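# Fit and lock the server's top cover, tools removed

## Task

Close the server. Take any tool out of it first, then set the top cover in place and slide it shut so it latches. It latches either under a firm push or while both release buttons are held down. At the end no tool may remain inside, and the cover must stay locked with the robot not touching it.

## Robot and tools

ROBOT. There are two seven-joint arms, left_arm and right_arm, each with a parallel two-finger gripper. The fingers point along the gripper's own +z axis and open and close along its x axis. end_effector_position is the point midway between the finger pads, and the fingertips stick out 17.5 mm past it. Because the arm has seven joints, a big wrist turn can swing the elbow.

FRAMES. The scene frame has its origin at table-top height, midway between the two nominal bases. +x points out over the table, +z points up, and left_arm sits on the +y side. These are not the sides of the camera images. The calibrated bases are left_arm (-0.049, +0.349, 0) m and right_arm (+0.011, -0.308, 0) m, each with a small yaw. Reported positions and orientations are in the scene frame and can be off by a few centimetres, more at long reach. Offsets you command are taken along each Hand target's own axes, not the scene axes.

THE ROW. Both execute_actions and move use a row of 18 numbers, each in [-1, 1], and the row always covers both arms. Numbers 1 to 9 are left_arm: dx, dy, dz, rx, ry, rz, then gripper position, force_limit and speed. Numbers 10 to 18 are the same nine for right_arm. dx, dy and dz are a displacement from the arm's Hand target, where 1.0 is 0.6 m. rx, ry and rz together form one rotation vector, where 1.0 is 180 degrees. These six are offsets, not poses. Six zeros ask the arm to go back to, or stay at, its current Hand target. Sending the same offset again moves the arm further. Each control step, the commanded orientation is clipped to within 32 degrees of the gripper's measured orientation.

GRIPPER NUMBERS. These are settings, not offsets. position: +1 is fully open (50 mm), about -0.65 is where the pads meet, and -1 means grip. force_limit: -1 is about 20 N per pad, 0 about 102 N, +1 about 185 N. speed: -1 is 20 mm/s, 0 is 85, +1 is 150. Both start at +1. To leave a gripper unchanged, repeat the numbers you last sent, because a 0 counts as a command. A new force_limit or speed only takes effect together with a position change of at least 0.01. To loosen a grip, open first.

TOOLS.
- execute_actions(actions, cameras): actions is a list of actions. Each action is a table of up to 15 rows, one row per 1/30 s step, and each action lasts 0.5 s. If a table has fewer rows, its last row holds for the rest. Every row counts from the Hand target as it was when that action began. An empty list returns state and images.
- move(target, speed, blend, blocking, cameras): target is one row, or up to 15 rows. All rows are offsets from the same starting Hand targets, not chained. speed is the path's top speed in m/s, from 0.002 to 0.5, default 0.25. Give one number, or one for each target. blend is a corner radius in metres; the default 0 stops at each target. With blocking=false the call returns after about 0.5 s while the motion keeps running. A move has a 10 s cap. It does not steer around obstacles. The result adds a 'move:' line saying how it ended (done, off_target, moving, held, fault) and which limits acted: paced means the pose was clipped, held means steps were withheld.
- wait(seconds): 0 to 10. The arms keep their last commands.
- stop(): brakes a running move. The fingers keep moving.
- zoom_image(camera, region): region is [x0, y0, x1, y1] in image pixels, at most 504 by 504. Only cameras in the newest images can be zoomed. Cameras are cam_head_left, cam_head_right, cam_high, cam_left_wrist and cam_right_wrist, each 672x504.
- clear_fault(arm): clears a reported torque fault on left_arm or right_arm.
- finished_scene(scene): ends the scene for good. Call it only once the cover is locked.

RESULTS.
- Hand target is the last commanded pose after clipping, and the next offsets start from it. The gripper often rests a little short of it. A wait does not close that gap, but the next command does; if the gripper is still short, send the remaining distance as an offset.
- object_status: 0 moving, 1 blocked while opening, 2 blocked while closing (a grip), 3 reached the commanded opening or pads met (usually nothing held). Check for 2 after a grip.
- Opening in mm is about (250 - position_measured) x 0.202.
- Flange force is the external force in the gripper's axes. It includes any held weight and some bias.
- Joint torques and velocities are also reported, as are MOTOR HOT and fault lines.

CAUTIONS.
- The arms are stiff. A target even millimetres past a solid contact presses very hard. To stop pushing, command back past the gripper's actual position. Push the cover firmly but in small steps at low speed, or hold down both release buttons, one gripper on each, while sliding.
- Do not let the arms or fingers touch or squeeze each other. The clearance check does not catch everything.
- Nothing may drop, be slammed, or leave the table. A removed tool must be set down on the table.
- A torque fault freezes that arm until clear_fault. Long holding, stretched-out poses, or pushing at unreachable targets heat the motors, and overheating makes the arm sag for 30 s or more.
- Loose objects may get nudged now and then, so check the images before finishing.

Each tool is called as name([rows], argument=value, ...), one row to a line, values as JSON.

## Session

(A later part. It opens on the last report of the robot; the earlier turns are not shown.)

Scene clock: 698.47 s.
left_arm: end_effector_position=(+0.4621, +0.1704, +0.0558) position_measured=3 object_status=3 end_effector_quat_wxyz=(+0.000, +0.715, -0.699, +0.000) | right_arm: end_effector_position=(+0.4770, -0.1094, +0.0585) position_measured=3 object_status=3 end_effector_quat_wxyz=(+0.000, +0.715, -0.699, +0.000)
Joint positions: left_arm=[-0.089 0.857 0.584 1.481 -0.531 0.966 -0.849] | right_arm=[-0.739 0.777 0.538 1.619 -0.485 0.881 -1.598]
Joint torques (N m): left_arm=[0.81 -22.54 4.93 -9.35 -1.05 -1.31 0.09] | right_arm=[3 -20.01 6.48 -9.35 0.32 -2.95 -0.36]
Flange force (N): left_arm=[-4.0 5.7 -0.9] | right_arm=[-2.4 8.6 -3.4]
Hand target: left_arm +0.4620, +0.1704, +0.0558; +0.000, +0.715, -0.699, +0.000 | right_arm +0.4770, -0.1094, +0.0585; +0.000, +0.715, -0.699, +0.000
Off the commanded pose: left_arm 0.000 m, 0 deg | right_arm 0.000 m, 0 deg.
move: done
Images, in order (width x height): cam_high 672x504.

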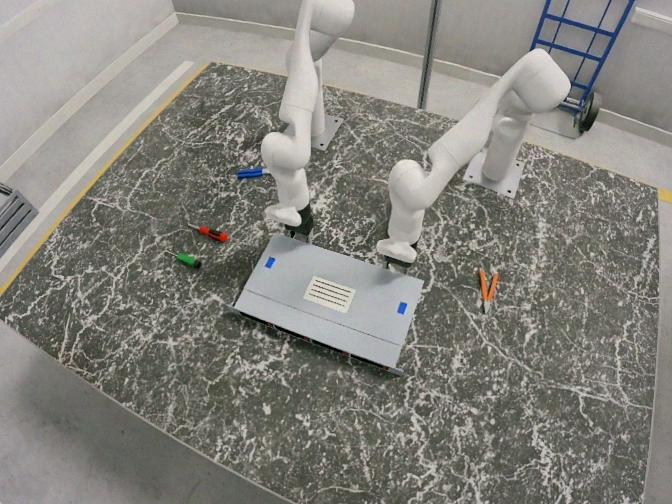

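zoom_image(camera="cam_high", region=[225, 260, 305, 320])

zoom_image(camera="cam_high", region=[360, 300, 440, 360])

move(target=[0,-0.0033,0,0,0,0,1,1,1,0,-0.0033,0,0,0,0,1,0,0], speed=0.03)

move(target=[0,-0.0033,0,0,0,0,1,1,1,0,-0.0033,0,0,0,0,1,0,0], speed=0.03, cameras=["cam_high","cam_head_left","cam_left_wrist","cam_right_wrist"])

Scaled by 6.300 from the camera's 672x504 image, which has a finer 960x720 frame.

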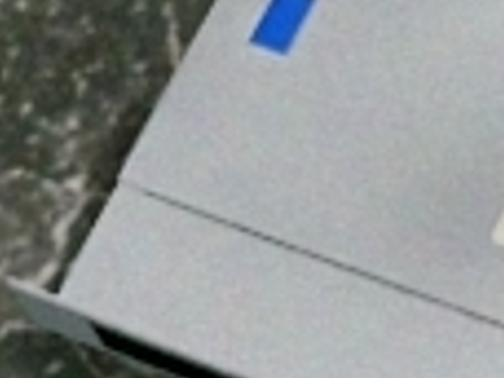

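Scaled by 6.300 from the camera's 672x504 image, which has a finer 960x720 frame.

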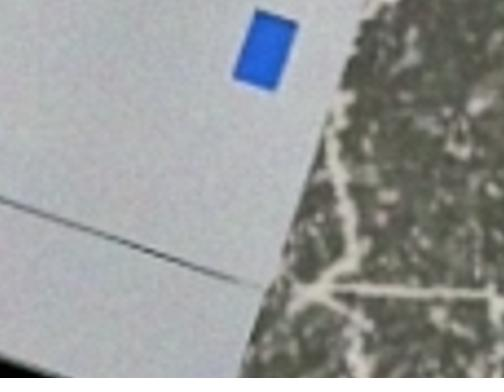

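Scene clock: 703.03 s.
left_arm: end_effector_position=(+0.4640, +0.1705, +0.0558) position_measured=3 object_status=3 end_effector_quat_wxyz=(+0.000, +0.715, -0.699, -0.001) | right_arm: end_effector_position=(+0.4789, -0.1094, +0.0585) position_measured=3 object_status=3 end_effector_quat_wxyz=(+0.000, +0.715, -0.699, +0.000)
Joint positions: left_arm=[-0.089 0.86 0.584 1.473 -0.531 0.97 -0.851] | right_arm=[-0.736 0.78 0.538 1.612 -0.485 0.885 -1.598]
Joint torques (N m): left_arm=[0.63 -21.94 4.81 -10.01 -1.35 -2.08 0.02] | right_arm=[2.63 -19.08 5.89 -10.02 -0.1 -3.62 -0.4]
Flange force (N): left_arm=[-4.3 7.9 -3.2] | right_arm=[-0.6 10.7 -6.6]
Hand target: left_arm +0.4640, +0.1705, +0.0558; +0.000, +0.715, -0.699, +0.000 | right_arm +0.4790, -0.1094, +0.0585; +0.000, +0.715, -0.699, +0.000
Off the commanded pose: left_arm 0.000 m, 0 deg | right_arm 0.000 m, 0 deg.
move: done

Scene clock: 703.73 s.
left_arm: end_effector_position=(+0.4659, +0.1704, +0.0557) position_measured=3 object_status=3 end_effector_quat_wxyz=(+0.000, +0.715, -0.699, -0.001) | right_arm: end_effector_position=(+0.4809, -0.1093, +0.0585) position_measured=3 object_status=3 end_effector_quat_wxyz=(+0.000, +0.715, -0.699, +0.000)
Joint positions: left_arm=[-0.089 0.864 0.584 1.466 -0.531 0.974 -0.854] | right_arm=[-0.733 0.783 0.537 1.605 -0.485 0.889 -1.598]
Joint torques (N m): left_arm=[-3.14 -24.64 1.75 -23.55 -6.81 -10.45 -0.95] | right_arm=[7.13 -20.11 11.38 -20.68 -0.88 -12.21 -1.28]
Flange force (N): left_arm=[-6.9 39.7 -12.0] | right_arm=[2.1 36.7 -13.7]
Hand target: left_arm +0.4660, +0.1705, +0.0558; +0.000, +0.715, -0.699, +0.000 | right_arm +0.4810, -0.1093, +0.0585; +0.000, +0.715, -0.699, +0.000
Off the commanded pose: left_arm 0.000 m, 0 deg | right_arm 0.000 m, 0 deg.
move: done
camera_calibration:
cam_left_wrist: T_world_to_cam=[[-0.0154646, -0.99972, 0.0178837, 0.178092], [-0.999801, 0.0152356, -0.0128701, 0.528018], [0.012594, -0.0180792, -0.999757, 0.220488], [0, 0, 0, 1]] pos_world=[0.52789, 0.173984, 0.224045]
cam_right_wrist: T_world_to_cam=[[0.0151852, -0.999688, -0.0198398, -0.115909], [-0.999773, -0.015477, 0.0146365, 0.527335], [-0.0149389, 0.0196131, -0.999696, 0.234217], [0, 0, 0, 1]] pos_world=[0.532474, -0.112305, 0.224128]
Images, in order (width x height): cam_head_left 672x504, cam_high 672x504, cam_left_wrist 672x504, cam_right_wrist 672x504.

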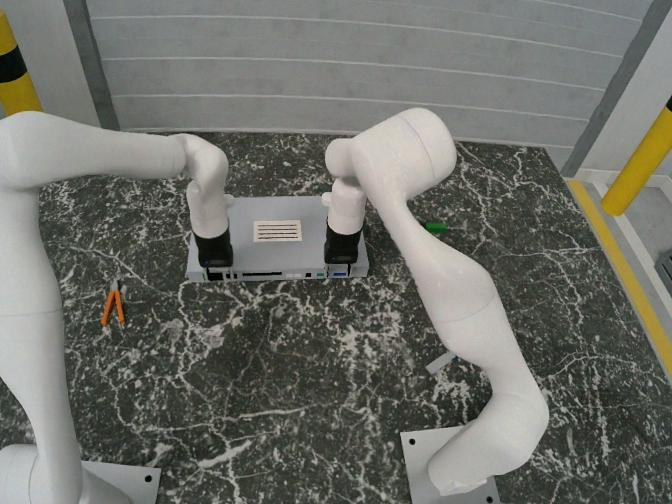

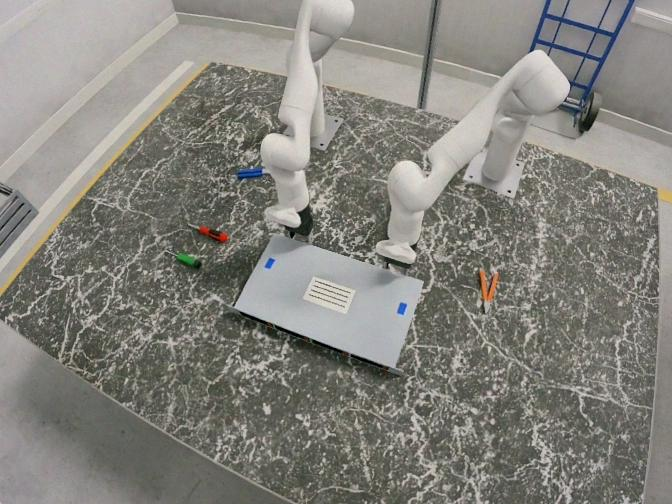

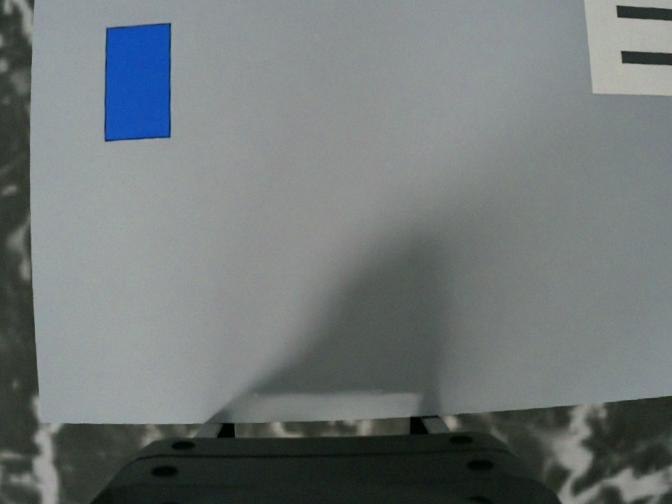

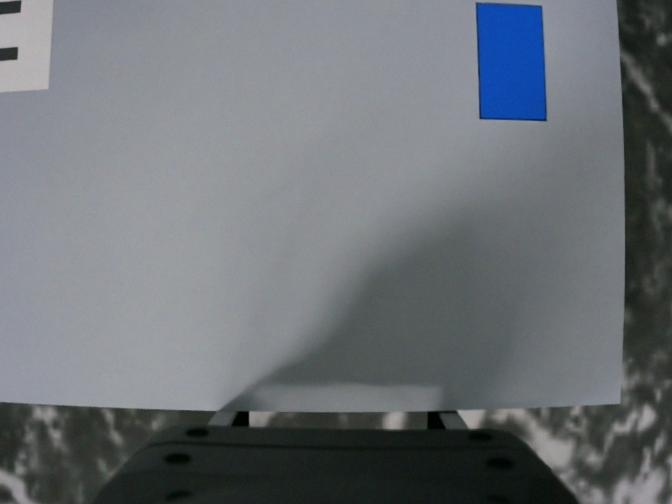

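zoom_image(camera="cam_high", region=[225, 260, 305, 320])

zoom_image(camera="cam_high", region=[360, 300, 440, 360])

move(target=[0,-0.0025,0,0,0,0,1,1,1,0,-0.0025,0,0,0,0,1,0,0], speed=0.03)

Scaled by 6.300 from the camera's 672x504 image, which has a finer 960x720 frame.

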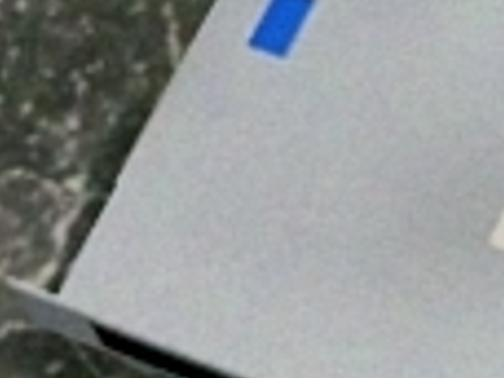

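Scaled by 6.300 from the camera's 672x504 image, which has a finer 960x720 frame.

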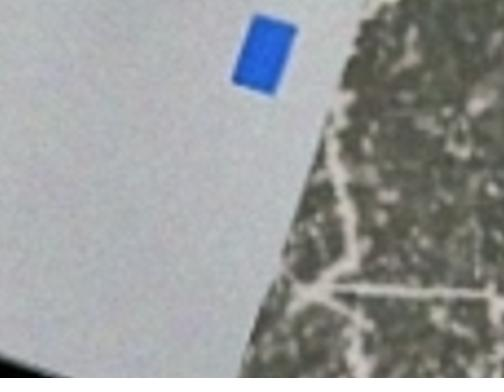

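Scene clock: 708.80 s.
left_arm: end_effector_position=(+0.4675, +0.1706, +0.0558) position_measured=3 object_status=3 end_effector_quat_wxyz=(+0.000, +0.715, -0.699, -0.001) | right_arm: end_effector_position=(+0.4825, -0.1093, +0.0585) position_measured=3 object_status=3 end_effector_quat_wxyz=(+0.000, +0.715, -0.699, +0.000)
Joint positions: left_arm=[-0.088 0.866 0.584 1.46 -0.532 0.978 -0.856] | right_arm=[-0.731 0.786 0.538 1.6 -0.485 0.892 -1.598]
Joint torques (N m): left_arm=[-1.67 -27.05 3.63 -17.87 -4.3 -5.67 -0.44] | right_arm=[7.52 -22.08 11.99 -17.35 0.27 -9.23 -1]
Flange force (N): left_arm=[-4.5 22.9 -0.1] | right_arm=[-2.7 28.1 -5.4]
Hand target: left_arm +0.4675, +0.1706, +0.0558; +0.000, +0.715, -0.699, +0.000 | right_arm +0.4825, -0.1093, +0.0585; +0.000, +0.715, -0.699, +0.000
Off the commanded pose: left_arm 0.000 m, 0 deg | right_arm 0.000 m, 0 deg.
move: done

wait(seconds=0, cameras=["cam_high","cam_head_left"])

zoom_image(camera="cam_high", region=[225, 260, 305, 320])

zoom_image(camera="cam_high", region=[360, 300, 440, 360])

zoom_image(camera="cam_head_left", region=[330, 245, 390, 290])

Scene clock: 712.73 s.
left_arm: end_effector_position=(+0.4675, +0.1706, +0.0558) position_measured=3 object_status=3 end_effector_quat_wxyz=(+0.000, +0.715, -0.699, +0.000) | right_arm: end_effector_position=(+0.4825, -0.1093, +0.0585) position_measured=3 object_status=3 end_effector_quat_wxyz=(+0.000, +0.715, -0.699, +0.000)
Joint positions: left_arm=[-0.088 0.866 0.584 1.46 -0.532 0.977 -0.856] | right_arm=[-0.731 0.786 0.537 1.6 -0.485 0.892 -1.598]
Joint torques (N m): left_arm=[-1.69 -27.1 3.75 -17.99 -4.3 -5.76 -0.43] | right_arm=[7.19 -21.89 11.6 -17.25 0.13 -9.21 -1]
Flange force (N): left_arm=[-4.5 23.1 0.0] | right_arm=[-2.2 27.6 -6.1]
Hand target: left_arm +0.4675, +0.1706, +0.0558; +0.000, +0.715, -0.699, +0.000 | right_arm +0.4825, -0.1093, +0.0585; +0.000, +0.715, -0.699, +0.000
Tool commands: left_gripper/position=+1.0 left_gripper/force_limit=+1.0 left_gripper/speed=+1.0 right_gripper/position=+1.0 right_gripper/force_limit=+0.0 right_gripper/speed=+0.0
Off the commanded pose: left_arm 0.000 m, 0 deg | right_arm 0.000 m, 0 deg.
Images, in order (width x height): cam_head_left 672x504, cam_high 672x504.

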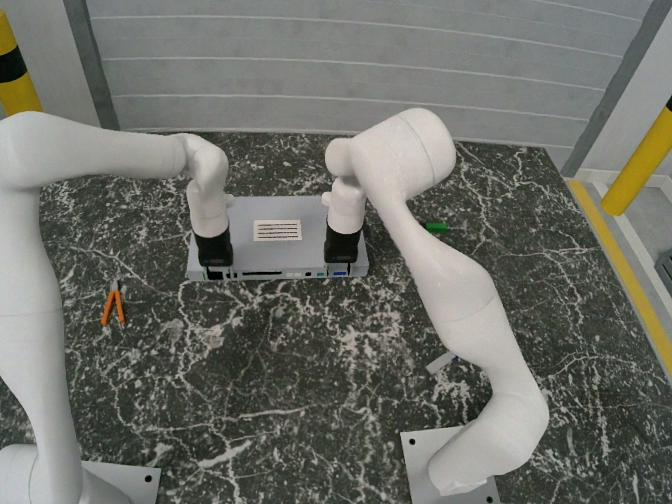

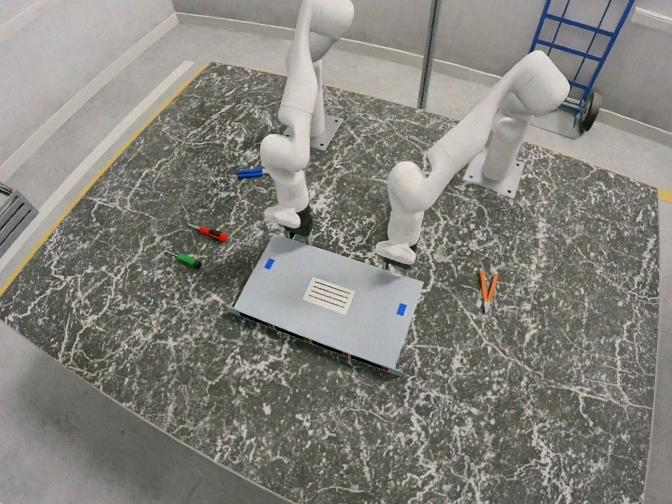

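Scaled by 6.300 from the camera's 672x504 image, which has a finer 960x720 frame.

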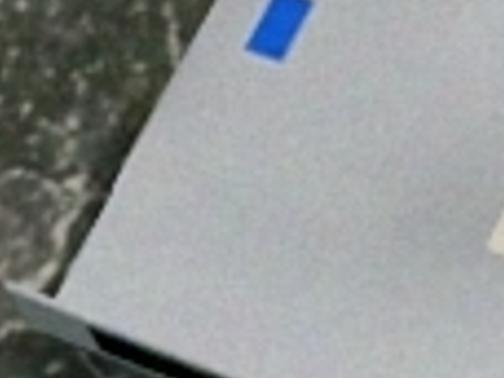

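Scaled by 6.300 from the camera's 672x504 image, which has a finer 960x720 frame.

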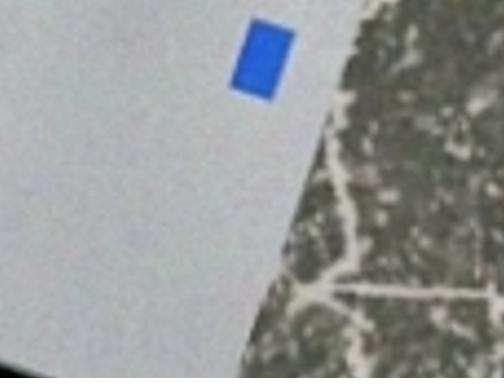

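Scaled by 8.400 from the camera's 672x504 image, which has a finer 960x720 frame.

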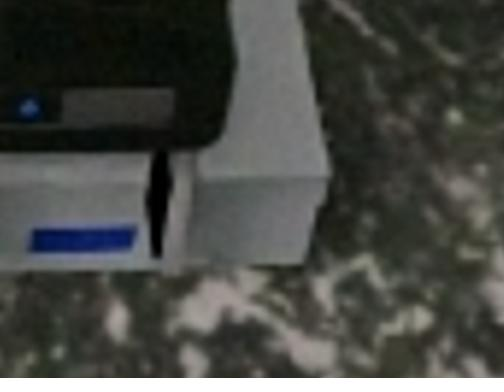

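move([
  [0,0.0333,0,0,0,0,1,1,1,0,0.0333,0,0,0,0,1,0,0],
  [-0.0335,0.0535,-0.1403,0,0,0,1,1,1,0.0333,0.055,-0.1358,0,0,0,1,0,0],
  [-0.212,-0.1722,-0.0903,0,0,0.5,1,1,1,0.2052,-0.1747,-0.0858,0,0,-0.5,1,0,0],
  [-0.1737,-0.1713,0.004,0,0,0.5,1,1,1,0.1677,-0.1755,0.004,0,0,-0.5,1,0,0],
], speed=[0.1,0.2,0.45,0.12], blend=[0.008,0.02,0.01,0], cameras=["cam_high","cam_left_wrist","cam_right_wrist"])

Scene clock: 743.97 s.
left_arm: end_effector_position=(+0.5678, +0.2770, +0.0534) position_measured=3 object_status=3 end_effector_quat_wxyz=(+0.000, -0.011, +1.000, +0.000) | right_arm: end_effector_position=(+0.5899, -0.2075, +0.0561) position_measured=3 object_status=3 end_effector_quat_wxyz=(+0.000, +1.000, +0.011, +0.000)
Joint positions: left_arm=[-0.344 1.114 0.914 1.122 -0.842 1.264 -2.56] | right_arm=[-0.269 0.877 0.179 1.273 -0.164 1.005 -0.08]
Joint torques (N m): left_arm=[1.8 -24.38 7.97 -5.77 0.17 0.11 0.3] | right_arm=[0.74 -22.9 1.42 -7.3 0.15 -0.16 -0.04]
Flange force (N): left_arm=[1.2 3.6 -0.3] | right_arm=[0.7 -1.5 -2.8]
Hand target: left_arm +0.5679, +0.2771, +0.0534; +0.000, -0.011, +1.000, +0.000 | right_arm +0.5899, -0.2076, +0.0561; +0.000, +1.000, +0.011, +0.000
Off the commanded pose: left_arm 0.000 m, 0 deg | right_arm 0.000 m, 0 deg.
move: done
camera_calibration:
cam_left_wrist: T_world_to_cam=[[-0.999696, 0.0154748, 0.0191814, 0.563833], [0.0152271, 0.9998, -0.0129899, -0.220792], [-0.0193786, -0.0126939, -0.999732, 0.235389], [0, 0, 0, 1]] pos_world=[0.571585, 0.21501, 0.221642]
cam_right_wrist: T_world_to_cam=[[0.999711, 0.0152063, -0.0186326, -0.586028], [0.0154712, -0.99978, 0.0141551, -0.168301], [-0.0184133, -0.0144393, -0.999726, 0.230431], [0, 0, 0, 1]] pos_world=[0.592705, -0.156025, 0.221831]
Images, in order (width x height): cam_high 672x504, cam_left_wrist 672x504, cam_right_wrist 672x504.

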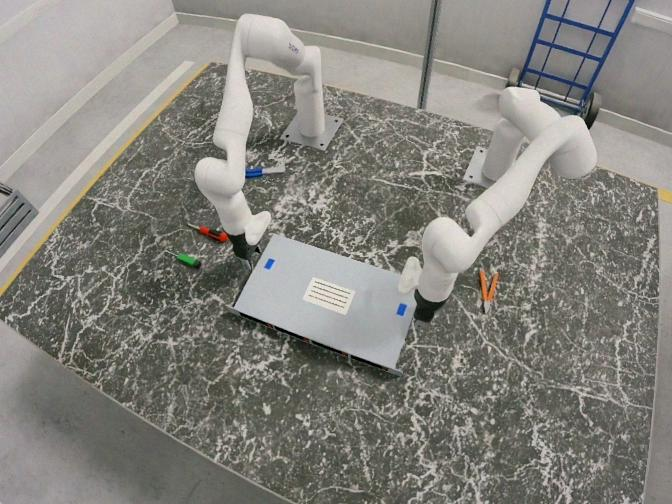

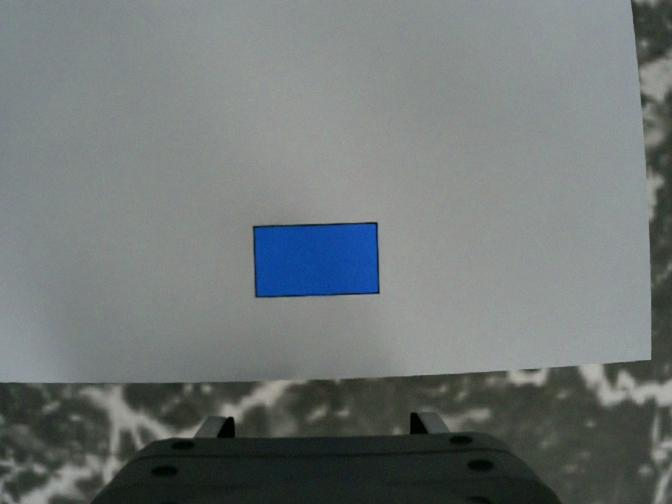

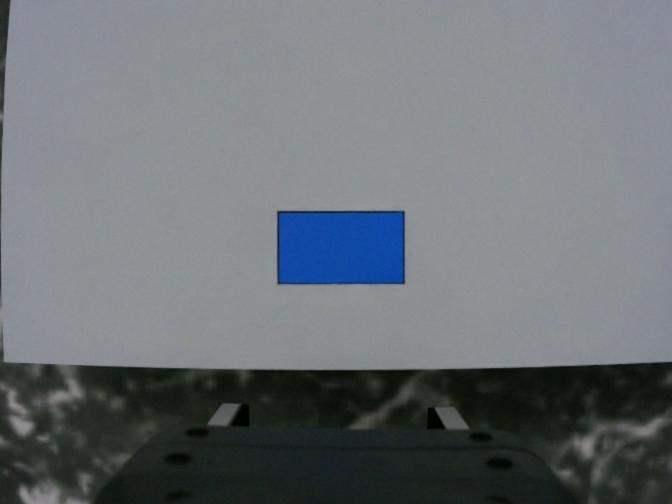

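move(target=[0,-0.0208,0,0,0,0,1,1,1,0,-0.0208,0,0,0,0,1,0,0], speed=0.05)

move(target=[0,-0.0033,0,0,0,0,1,1,1,0,-0.0033,0,0,0,0,1,0,0], speed=0.03)

Scene clock: 746.87 s.
left_arm: end_effector_position=(+0.5682, +0.2647, +0.0534) position_measured=3 object_status=3 end_effector_quat_wxyz=(+0.000, -0.011, +1.000, +0.000) | right_arm: end_effector_position=(+0.5896, -0.1952, +0.0561) position_measured=3 object_status=3 end_effector_quat_wxyz=(+0.000, +1.000, +0.011, +0.000)
Joint positions: left_arm=[-0.321 1.117 0.912 1.112 -0.841 1.268 -2.544] | right_arm=[-0.29 0.882 0.18 1.264 -0.164 1.01 -0.101]
Joint torques (N m): left_arm=[4.65 -23.7 10.08 -5.09 1.31 -0.76 0.14] | right_arm=[-1.1 -22.82 -0.37 -7.78 -0.94 -0.42 -0.18]
Flange force (N): left_arm=[1.1 8.0 -1.1] | right_arm=[0.1 2.0 -3.6]
Hand target: left_arm +0.5682, +0.2646, +0.0534; +0.000, -0.011, +1.000, +0.000 | right_arm +0.5896, -0.1951, +0.0561; +0.000, +1.000, +0.011, +0.000
Off the commanded pose: left_arm 0.000 m, 0 deg | right_arm 0.000 m, 0 deg.
move: done

Scene clock: 747.57 s.
left_arm: end_effector_position=(+0.5682, +0.2628, +0.0534) position_measured=3 object_status=3 end_effector_quat_wxyz=(+0.000, -0.011, +1.000, +0.000) | right_arm: end_effector_position=(+0.5896, -0.1933, +0.0561) position_measured=3 object_status=3 end_effector_quat_wxyz=(+0.000, +1.000, +0.011, +0.000)
Joint positions: left_arm=[-0.317 1.117 0.912 1.11 -0.841 1.269 -2.542] | right_arm=[-0.293 0.882 0.18 1.262 -0.164 1.011 -0.104]
Joint torques (N m): left_arm=[16.46 -20.43 18.51 -4.42 5.01 -6.26 -0.4] | right_arm=[-10.89 -22.4 -10.34 -10.42 -6.55 -2.08 -0.87]
Flange force (N): left_arm=[8.2 27.4 -7.4] | right_arm=[-2.5 20.4 -8.0]
Hand target: left_arm +0.5682, +0.2626, +0.0534; +0.000, -0.011, +1.000, +0.000 | right_arm +0.5896, -0.1931, +0.0561; +0.000, +1.000, +0.011, +0.000
Off the commanded pose: left_arm 0.000 m, 0 deg | right_arm 0.000 m, 0 deg.
move: done

move(target=[0,-0.0033,0,0,0,0,1,1,1,0,-0.0033,0,0,0,0,1,0,0], speed=0.03)

move(target=[0.0033,0,0,0,0,0,1,1,1,-0.0033,0,0,0,0,0,1,0,0], speed=0.02)

move(target=[0.0033,0,0,0,0,0,1,1,1,-0.0033,0,0,0,0,0,1,0,0], speed=0.02, cameras=["cam_high","cam_left_wrist","cam_right_wrist"])

zoom_image(camera="cam_high", region=[225, 260, 305, 320])

zoom_image(camera="cam_high", region=[340, 300, 420, 360])

Scene clock: 751.67 s.
left_arm: end_effector_position=(+0.5683, +0.2608, +0.0534) position_measured=3 object_status=3 end_effector_quat_wxyz=(+0.000, -0.011, +1.000, +0.000) | right_arm: end_effector_position=(+0.5896, -0.1912, +0.0561) position_measured=3 object_status=3 end_effector_quat_wxyz=(+0.000, +1.000, +0.011, +0.000)
Joint positions: left_arm=[-0.313 1.118 0.912 1.109 -0.841 1.269 -2.54] | right_arm=[-0.296 0.883 0.18 1.26 -0.165 1.012 -0.108]
Joint torques (N m): left_arm=[28.65 -17.09 27.2 -3.79 8.76 -12 -0.97] | right_arm=[-21.35 -21.86 -20.74 -13.36 -12.51 -3.94 -1.55]
Flange force (N): left_arm=[15.6 47.5 -14.0] | right_arm=[-5.6 40.1 -12.8]
Hand target: left_arm +0.5683, +0.2607, +0.0534; +0.000, -0.011, +1.000, +0.000 | right_arm +0.5896, -0.1912, +0.0561; +0.000, +1.000, +0.011, +0.000
Off the commanded pose: left_arm 0.000 m, 0 deg | right_arm 0.000 m, 0 deg.
move: done

Scene clock: 752.37 s.
left_arm: end_effector_position=(+0.5663, +0.2606, +0.0534) position_measured=3 object_status=3 end_effector_quat_wxyz=(+0.000, -0.011, +1.000, +0.000) | right_arm: end_effector_position=(+0.5876, -0.1912, +0.0561) position_measured=3 object_status=3 end_effector_quat_wxyz=(+0.000, +1.000, +0.011, +0.000)
Joint positions: left_arm=[-0.316 1.114 0.912 1.119 -0.84 1.265 -2.535] | right_arm=[-0.298 0.879 0.18 1.269 -0.164 1.007 -0.108]
Joint torques (N m): left_arm=[30.02 -19.74 29.27 4.72 12.94 -3.83 -1.26] | right_arm=[-22.38 -23.29 -22.08 -4.93 -12.29 3.91 -1.18]
Flange force (N): left_arm=[-13.9 44.5 1.6] | right_arm=[17.2 37.3 -1.1]
Hand target: left_arm +0.5663, +0.2606, +0.0534; +0.000, -0.011, +1.000, +0.000 | right_arm +0.5876, -0.1912, +0.0561; +0.000, +1.000, +0.011, +0.000
Off the commanded pose: left_arm 0.000 m, 0 deg | right_arm 0.000 m, 0 deg.
move: done

Scene clock: 753.07 s.
left_arm: end_effector_position=(+0.5643, +0.2605, +0.0534) position_measured=3 object_status=3 end_effector_quat_wxyz=(+0.000, -0.011, +1.000, +0.000) | right_arm: end_effector_position=(+0.5856, -0.1913, +0.0561) position_measured=3 object_status=3 end_effector_quat_wxyz=(+0.000, +1.000, +0.011, +0.000)
Joint positions: left_arm=[-0.319 1.111 0.912 1.129 -0.84 1.261 -2.53] | right_arm=[-0.299 0.875 0.18 1.278 -0.164 1.002 -0.108]
Joint torques (N m): left_arm=[29.76 -19.42 29.1 4.62 12.79 -3.98 -1.2] | right_arm=[-22.68 -22.48 -22.51 -4.45 -12.45 4 -1.2]
Flange force (N): left_arm=[-13.7 44.3 1.0] | right_arm=[17.7 37.9 -2.4]
Hand target: left_arm +0.5643, +0.2605, +0.0534; +0.000, -0.011, +1.000, +0.000 | right_arm +0.5856, -0.1913, +0.0561; +0.000, +1.000, +0.011, +0.000
Off the commanded pose: left_arm 0.000 m, 0 deg | right_arm 0.000 m, 0 deg.
move: done
camera_calibration:
cam_left_wrist: T_world_to_cam=[[-0.999696, 0.0154748, 0.0191814, 0.560587], [0.0152271, 0.9998, -0.0129899, -0.20424], [-0.0193786, -0.0126939, -0.999732, 0.235211], [0, 0, 0, 1]] pos_world=[0.568085, 0.19851, 0.221742]
cam_right_wrist: T_world_to_cam=[[0.999714, 0.0151059, -0.0185332, -0.582014], [0.0153713, -0.99978, 0.0142571, -0.151902], [-0.0183138, -0.0145379, -0.999727, 0.230516], [0, 0, 0, 1]] pos_world=[0.588405, -0.139726, 0.221832]
Images, in order (width x height): cam_high 672x504, cam_left_wrist 672x504, cam_right_wrist 672x504.

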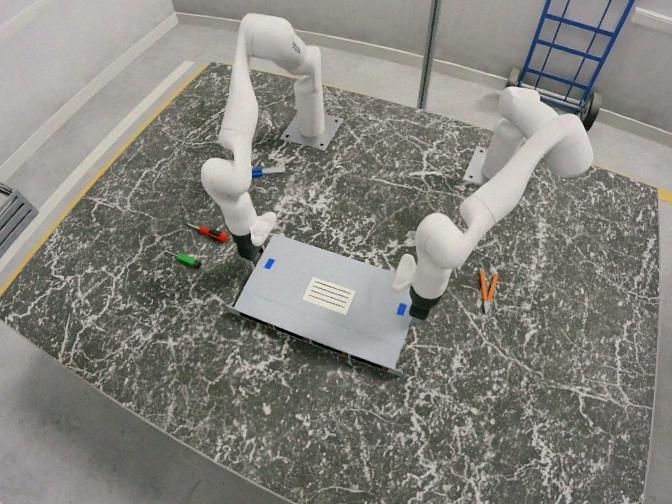

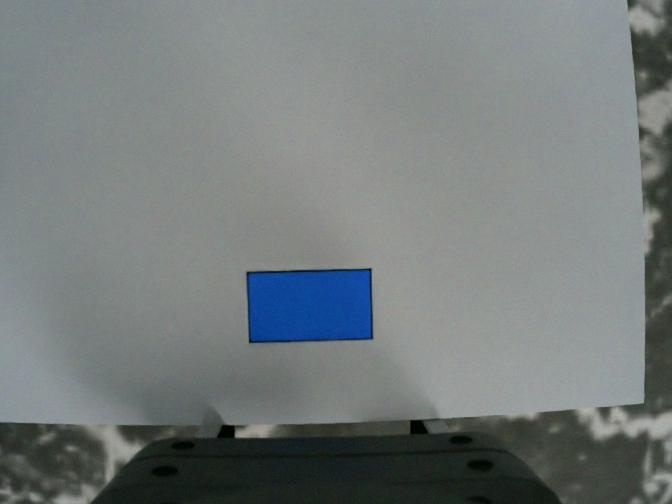

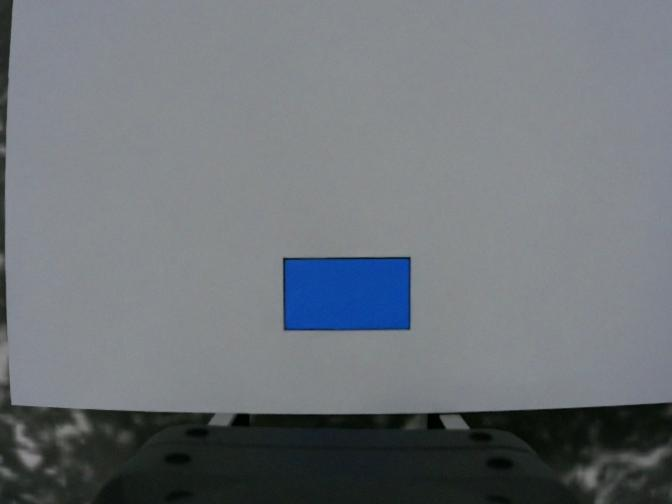

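Scaled by 6.300 from the camera's 672x504 image, which has a finer 960x720 frame.

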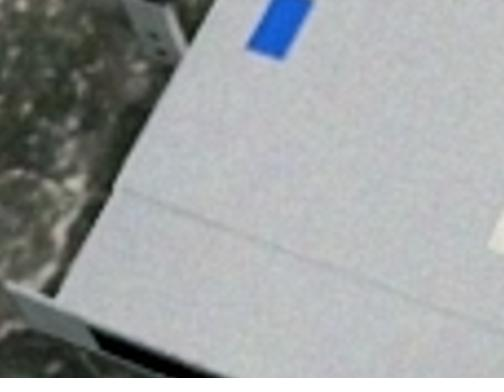

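Scaled by 6.300 from the camera's 672x504 image, which has a finer 960x720 frame.

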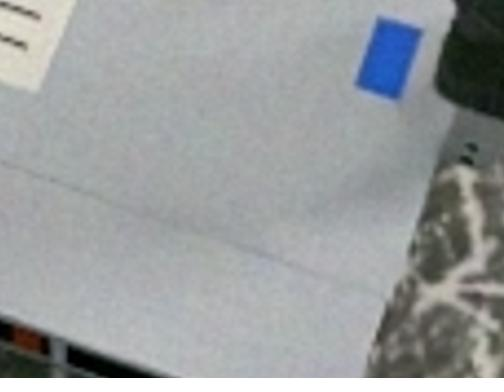

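move([
  [0,-0.003,0,0,0,0,1,1,1,0,-0.003,0,0,0,0,1,0,0],
  [0.005,-0.003,0,0,0,0,1,1,1,-0.005,-0.003,0,0,0,0,1,0,0],
], speed=0.03, cameras=["cam_high","cam_left_wrist","cam_right_wrist"])

zoom_image(camera="cam_high", region=[225, 260, 305, 320])

zoom_image(camera="cam_high", region=[340, 300, 420, 360])

Scene clock: 764.83 s.
left_arm: end_effector_position=(+0.5613, +0.2587, +0.0534) position_measured=3 object_status=3 end_effector_quat_wxyz=(+0.000, -0.011, +1.000, +0.000) | right_arm: end_effector_position=(+0.5826, -0.1896, +0.0561) position_measured=3 object_status=3 end_effector_quat_wxyz=(+0.000, +1.000, +0.011, +0.000)
Joint positions: left_arm=[-0.32 1.106 0.912 1.143 -0.84 1.255 -2.521] | right_arm=[-0.304 0.869 0.18 1.291 -0.164 0.995 -0.111]
Joint torques (N m): left_arm=[40.63 -17.38 37.38 8.64 17.62 -5.59 -1.74] | right_arm=[-32.19 -22.72 -32.22 -3.99 -17.63 5.3 -1.7]
Flange force (N): left_arm=[-19.7 60.4 1.7] | right_arm=[23.5 54.4 -1.8]
Hand target: left_arm +0.5613, +0.2587, +0.0534; +0.000, -0.011, +1.000, +0.000 | right_arm +0.5825, -0.1895, +0.0561; +0.000, +1.000, +0.011, +0.000
Off the commanded pose: left_arm 0.000 m, 0 deg | right_arm 0.000 m, 0 deg.
move: done
camera_calibration:
cam_left_wrist: T_world_to_cam=[[-0.999696, 0.0154729, 0.019183, 0.557619], [0.0152271, 0.999801, -0.0128899, -0.202319], [-0.0193786, -0.0125939, -0.999733, 0.235009], [0, 0, 0, 1]] pos_world=[0.565085, 0.19661, 0.221642]
cam_right_wrist: T_world_to_cam=[[0.999714, 0.0150032, -0.0186337, -0.579032], [0.0152718, -0.99978, 0.014356, -0.150121], [-0.0184143, -0.0146365, -0.999723, 0.23053], [0, 0, 0, 1]] pos_world=[0.585404, -0.138026, 0.221832]
Images, in order (width x height): cam_high 672x504, cam_left_wrist 672x504, cam_right_wrist 672x504.

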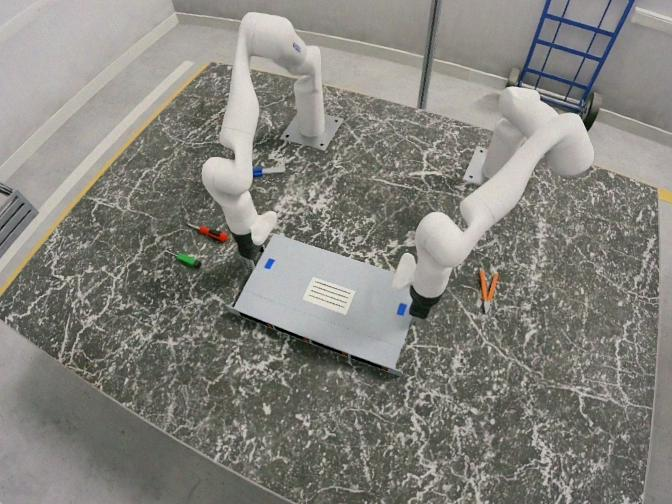

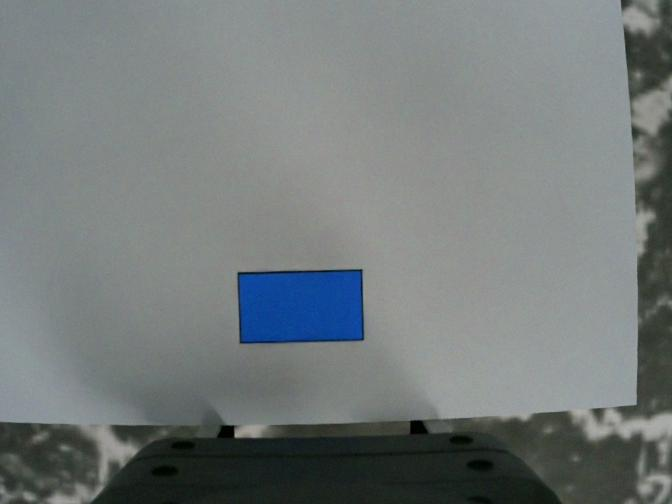

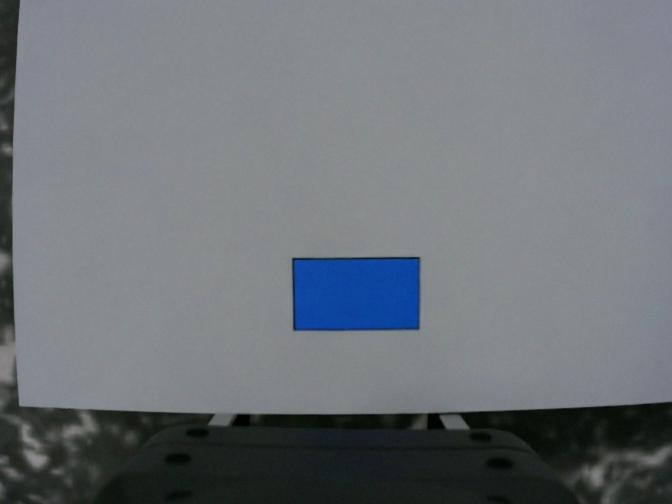

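Scaled by 6.300 from the camera's 672x504 image, which has a finer 960x720 frame.

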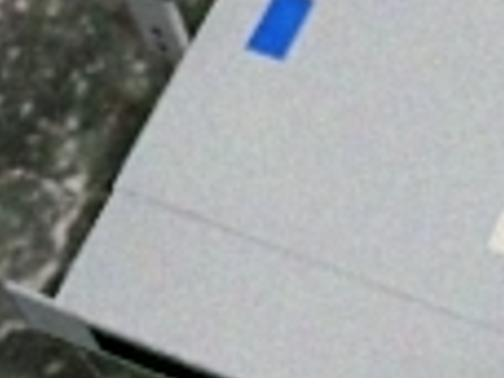

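Scaled by 6.300 from the camera's 672x504 image, which has a finer 960x720 frame.

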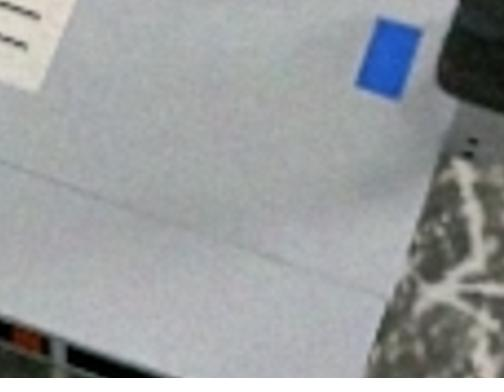

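move([
  [0,0.0417,0,0,0,0,1,1,1,0,0.0417,0,0,0,0,1,0,0],
  [0,0.0417,-0.15,0,0,0,1,1,1,0,0.0417,-0.15,0,0,0,1,0,0],
], speed=[0.06,0.2], blend=[0.005,0], cameras=["cam_high","cam_head_left","cam_head_right"])

zoom_image(camera="cam_high", region=[215, 215, 435, 385])

zoom_image(camera="cam_head_left", region=[175, 185, 385, 295])

Scene clock: 771.33 s.
left_arm: end_effector_position=(+0.5608, +0.2836, +0.1435) position_measured=3 object_status=3 end_effector_quat_wxyz=(+0.000, -0.011, +1.000, +0.000) | right_arm: end_effector_position=(+0.5831, -0.2146, +0.1462) position_measured=3 object_status=3 end_effector_quat_wxyz=(+0.000, +1.000, +0.011, +0.000)
Joint positions: left_arm=[-0.358 1 0.966 1.052 -0.776 1.423 -2.613] | right_arm=[-0.268 0.756 0.197 1.204 -0.146 1.194 -0.084]
Joint torques (N m): left_arm=[1.75 -23.61 7.51 -6.43 0.2 0.15 0.28] | right_arm=[0.81 -21.82 1.33 -8.11 0.16 -0.16 -0.1]
Flange force (N): left_arm=[1.3 3.5 -0.2] | right_arm=[0.2 -1.4 -3.0]
Hand target: left_arm +0.5608, +0.2836, +0.1434; +0.000, -0.011, +1.000, +0.000 | right_arm +0.5831, -0.2146, +0.1461; +0.000, +1.000, +0.011, +0.000
Off the commanded pose: left_arm 0.000 m, 0 deg | right_arm 0.000 m, 0 deg.
move: done
Images, in order (width x height): cam_head_left 672x504, cam_head_right 672x504, cam_high 672x504.

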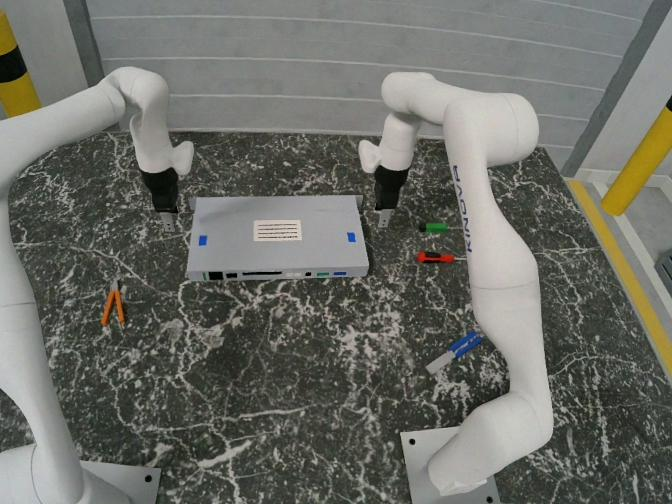

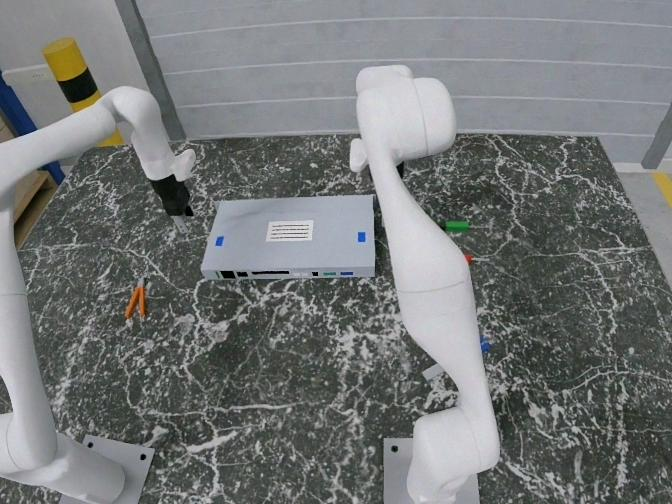

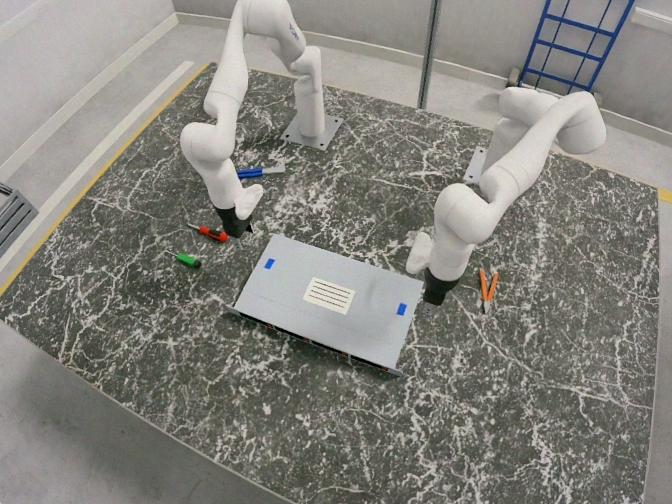

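Scaled by 2.291 from the camera's 672x504 image, which has a finer 960x720 frame.

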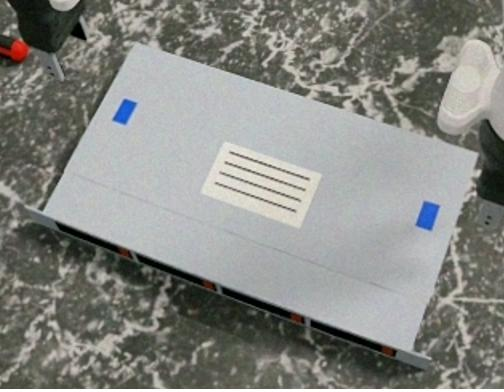

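Scaled by 2.400 from the camera's 672x504 image, which has a finer 960x720 frame.

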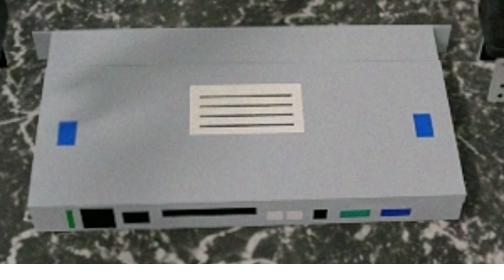

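finished_scene(scene=1)

The scene is finished: the task was done.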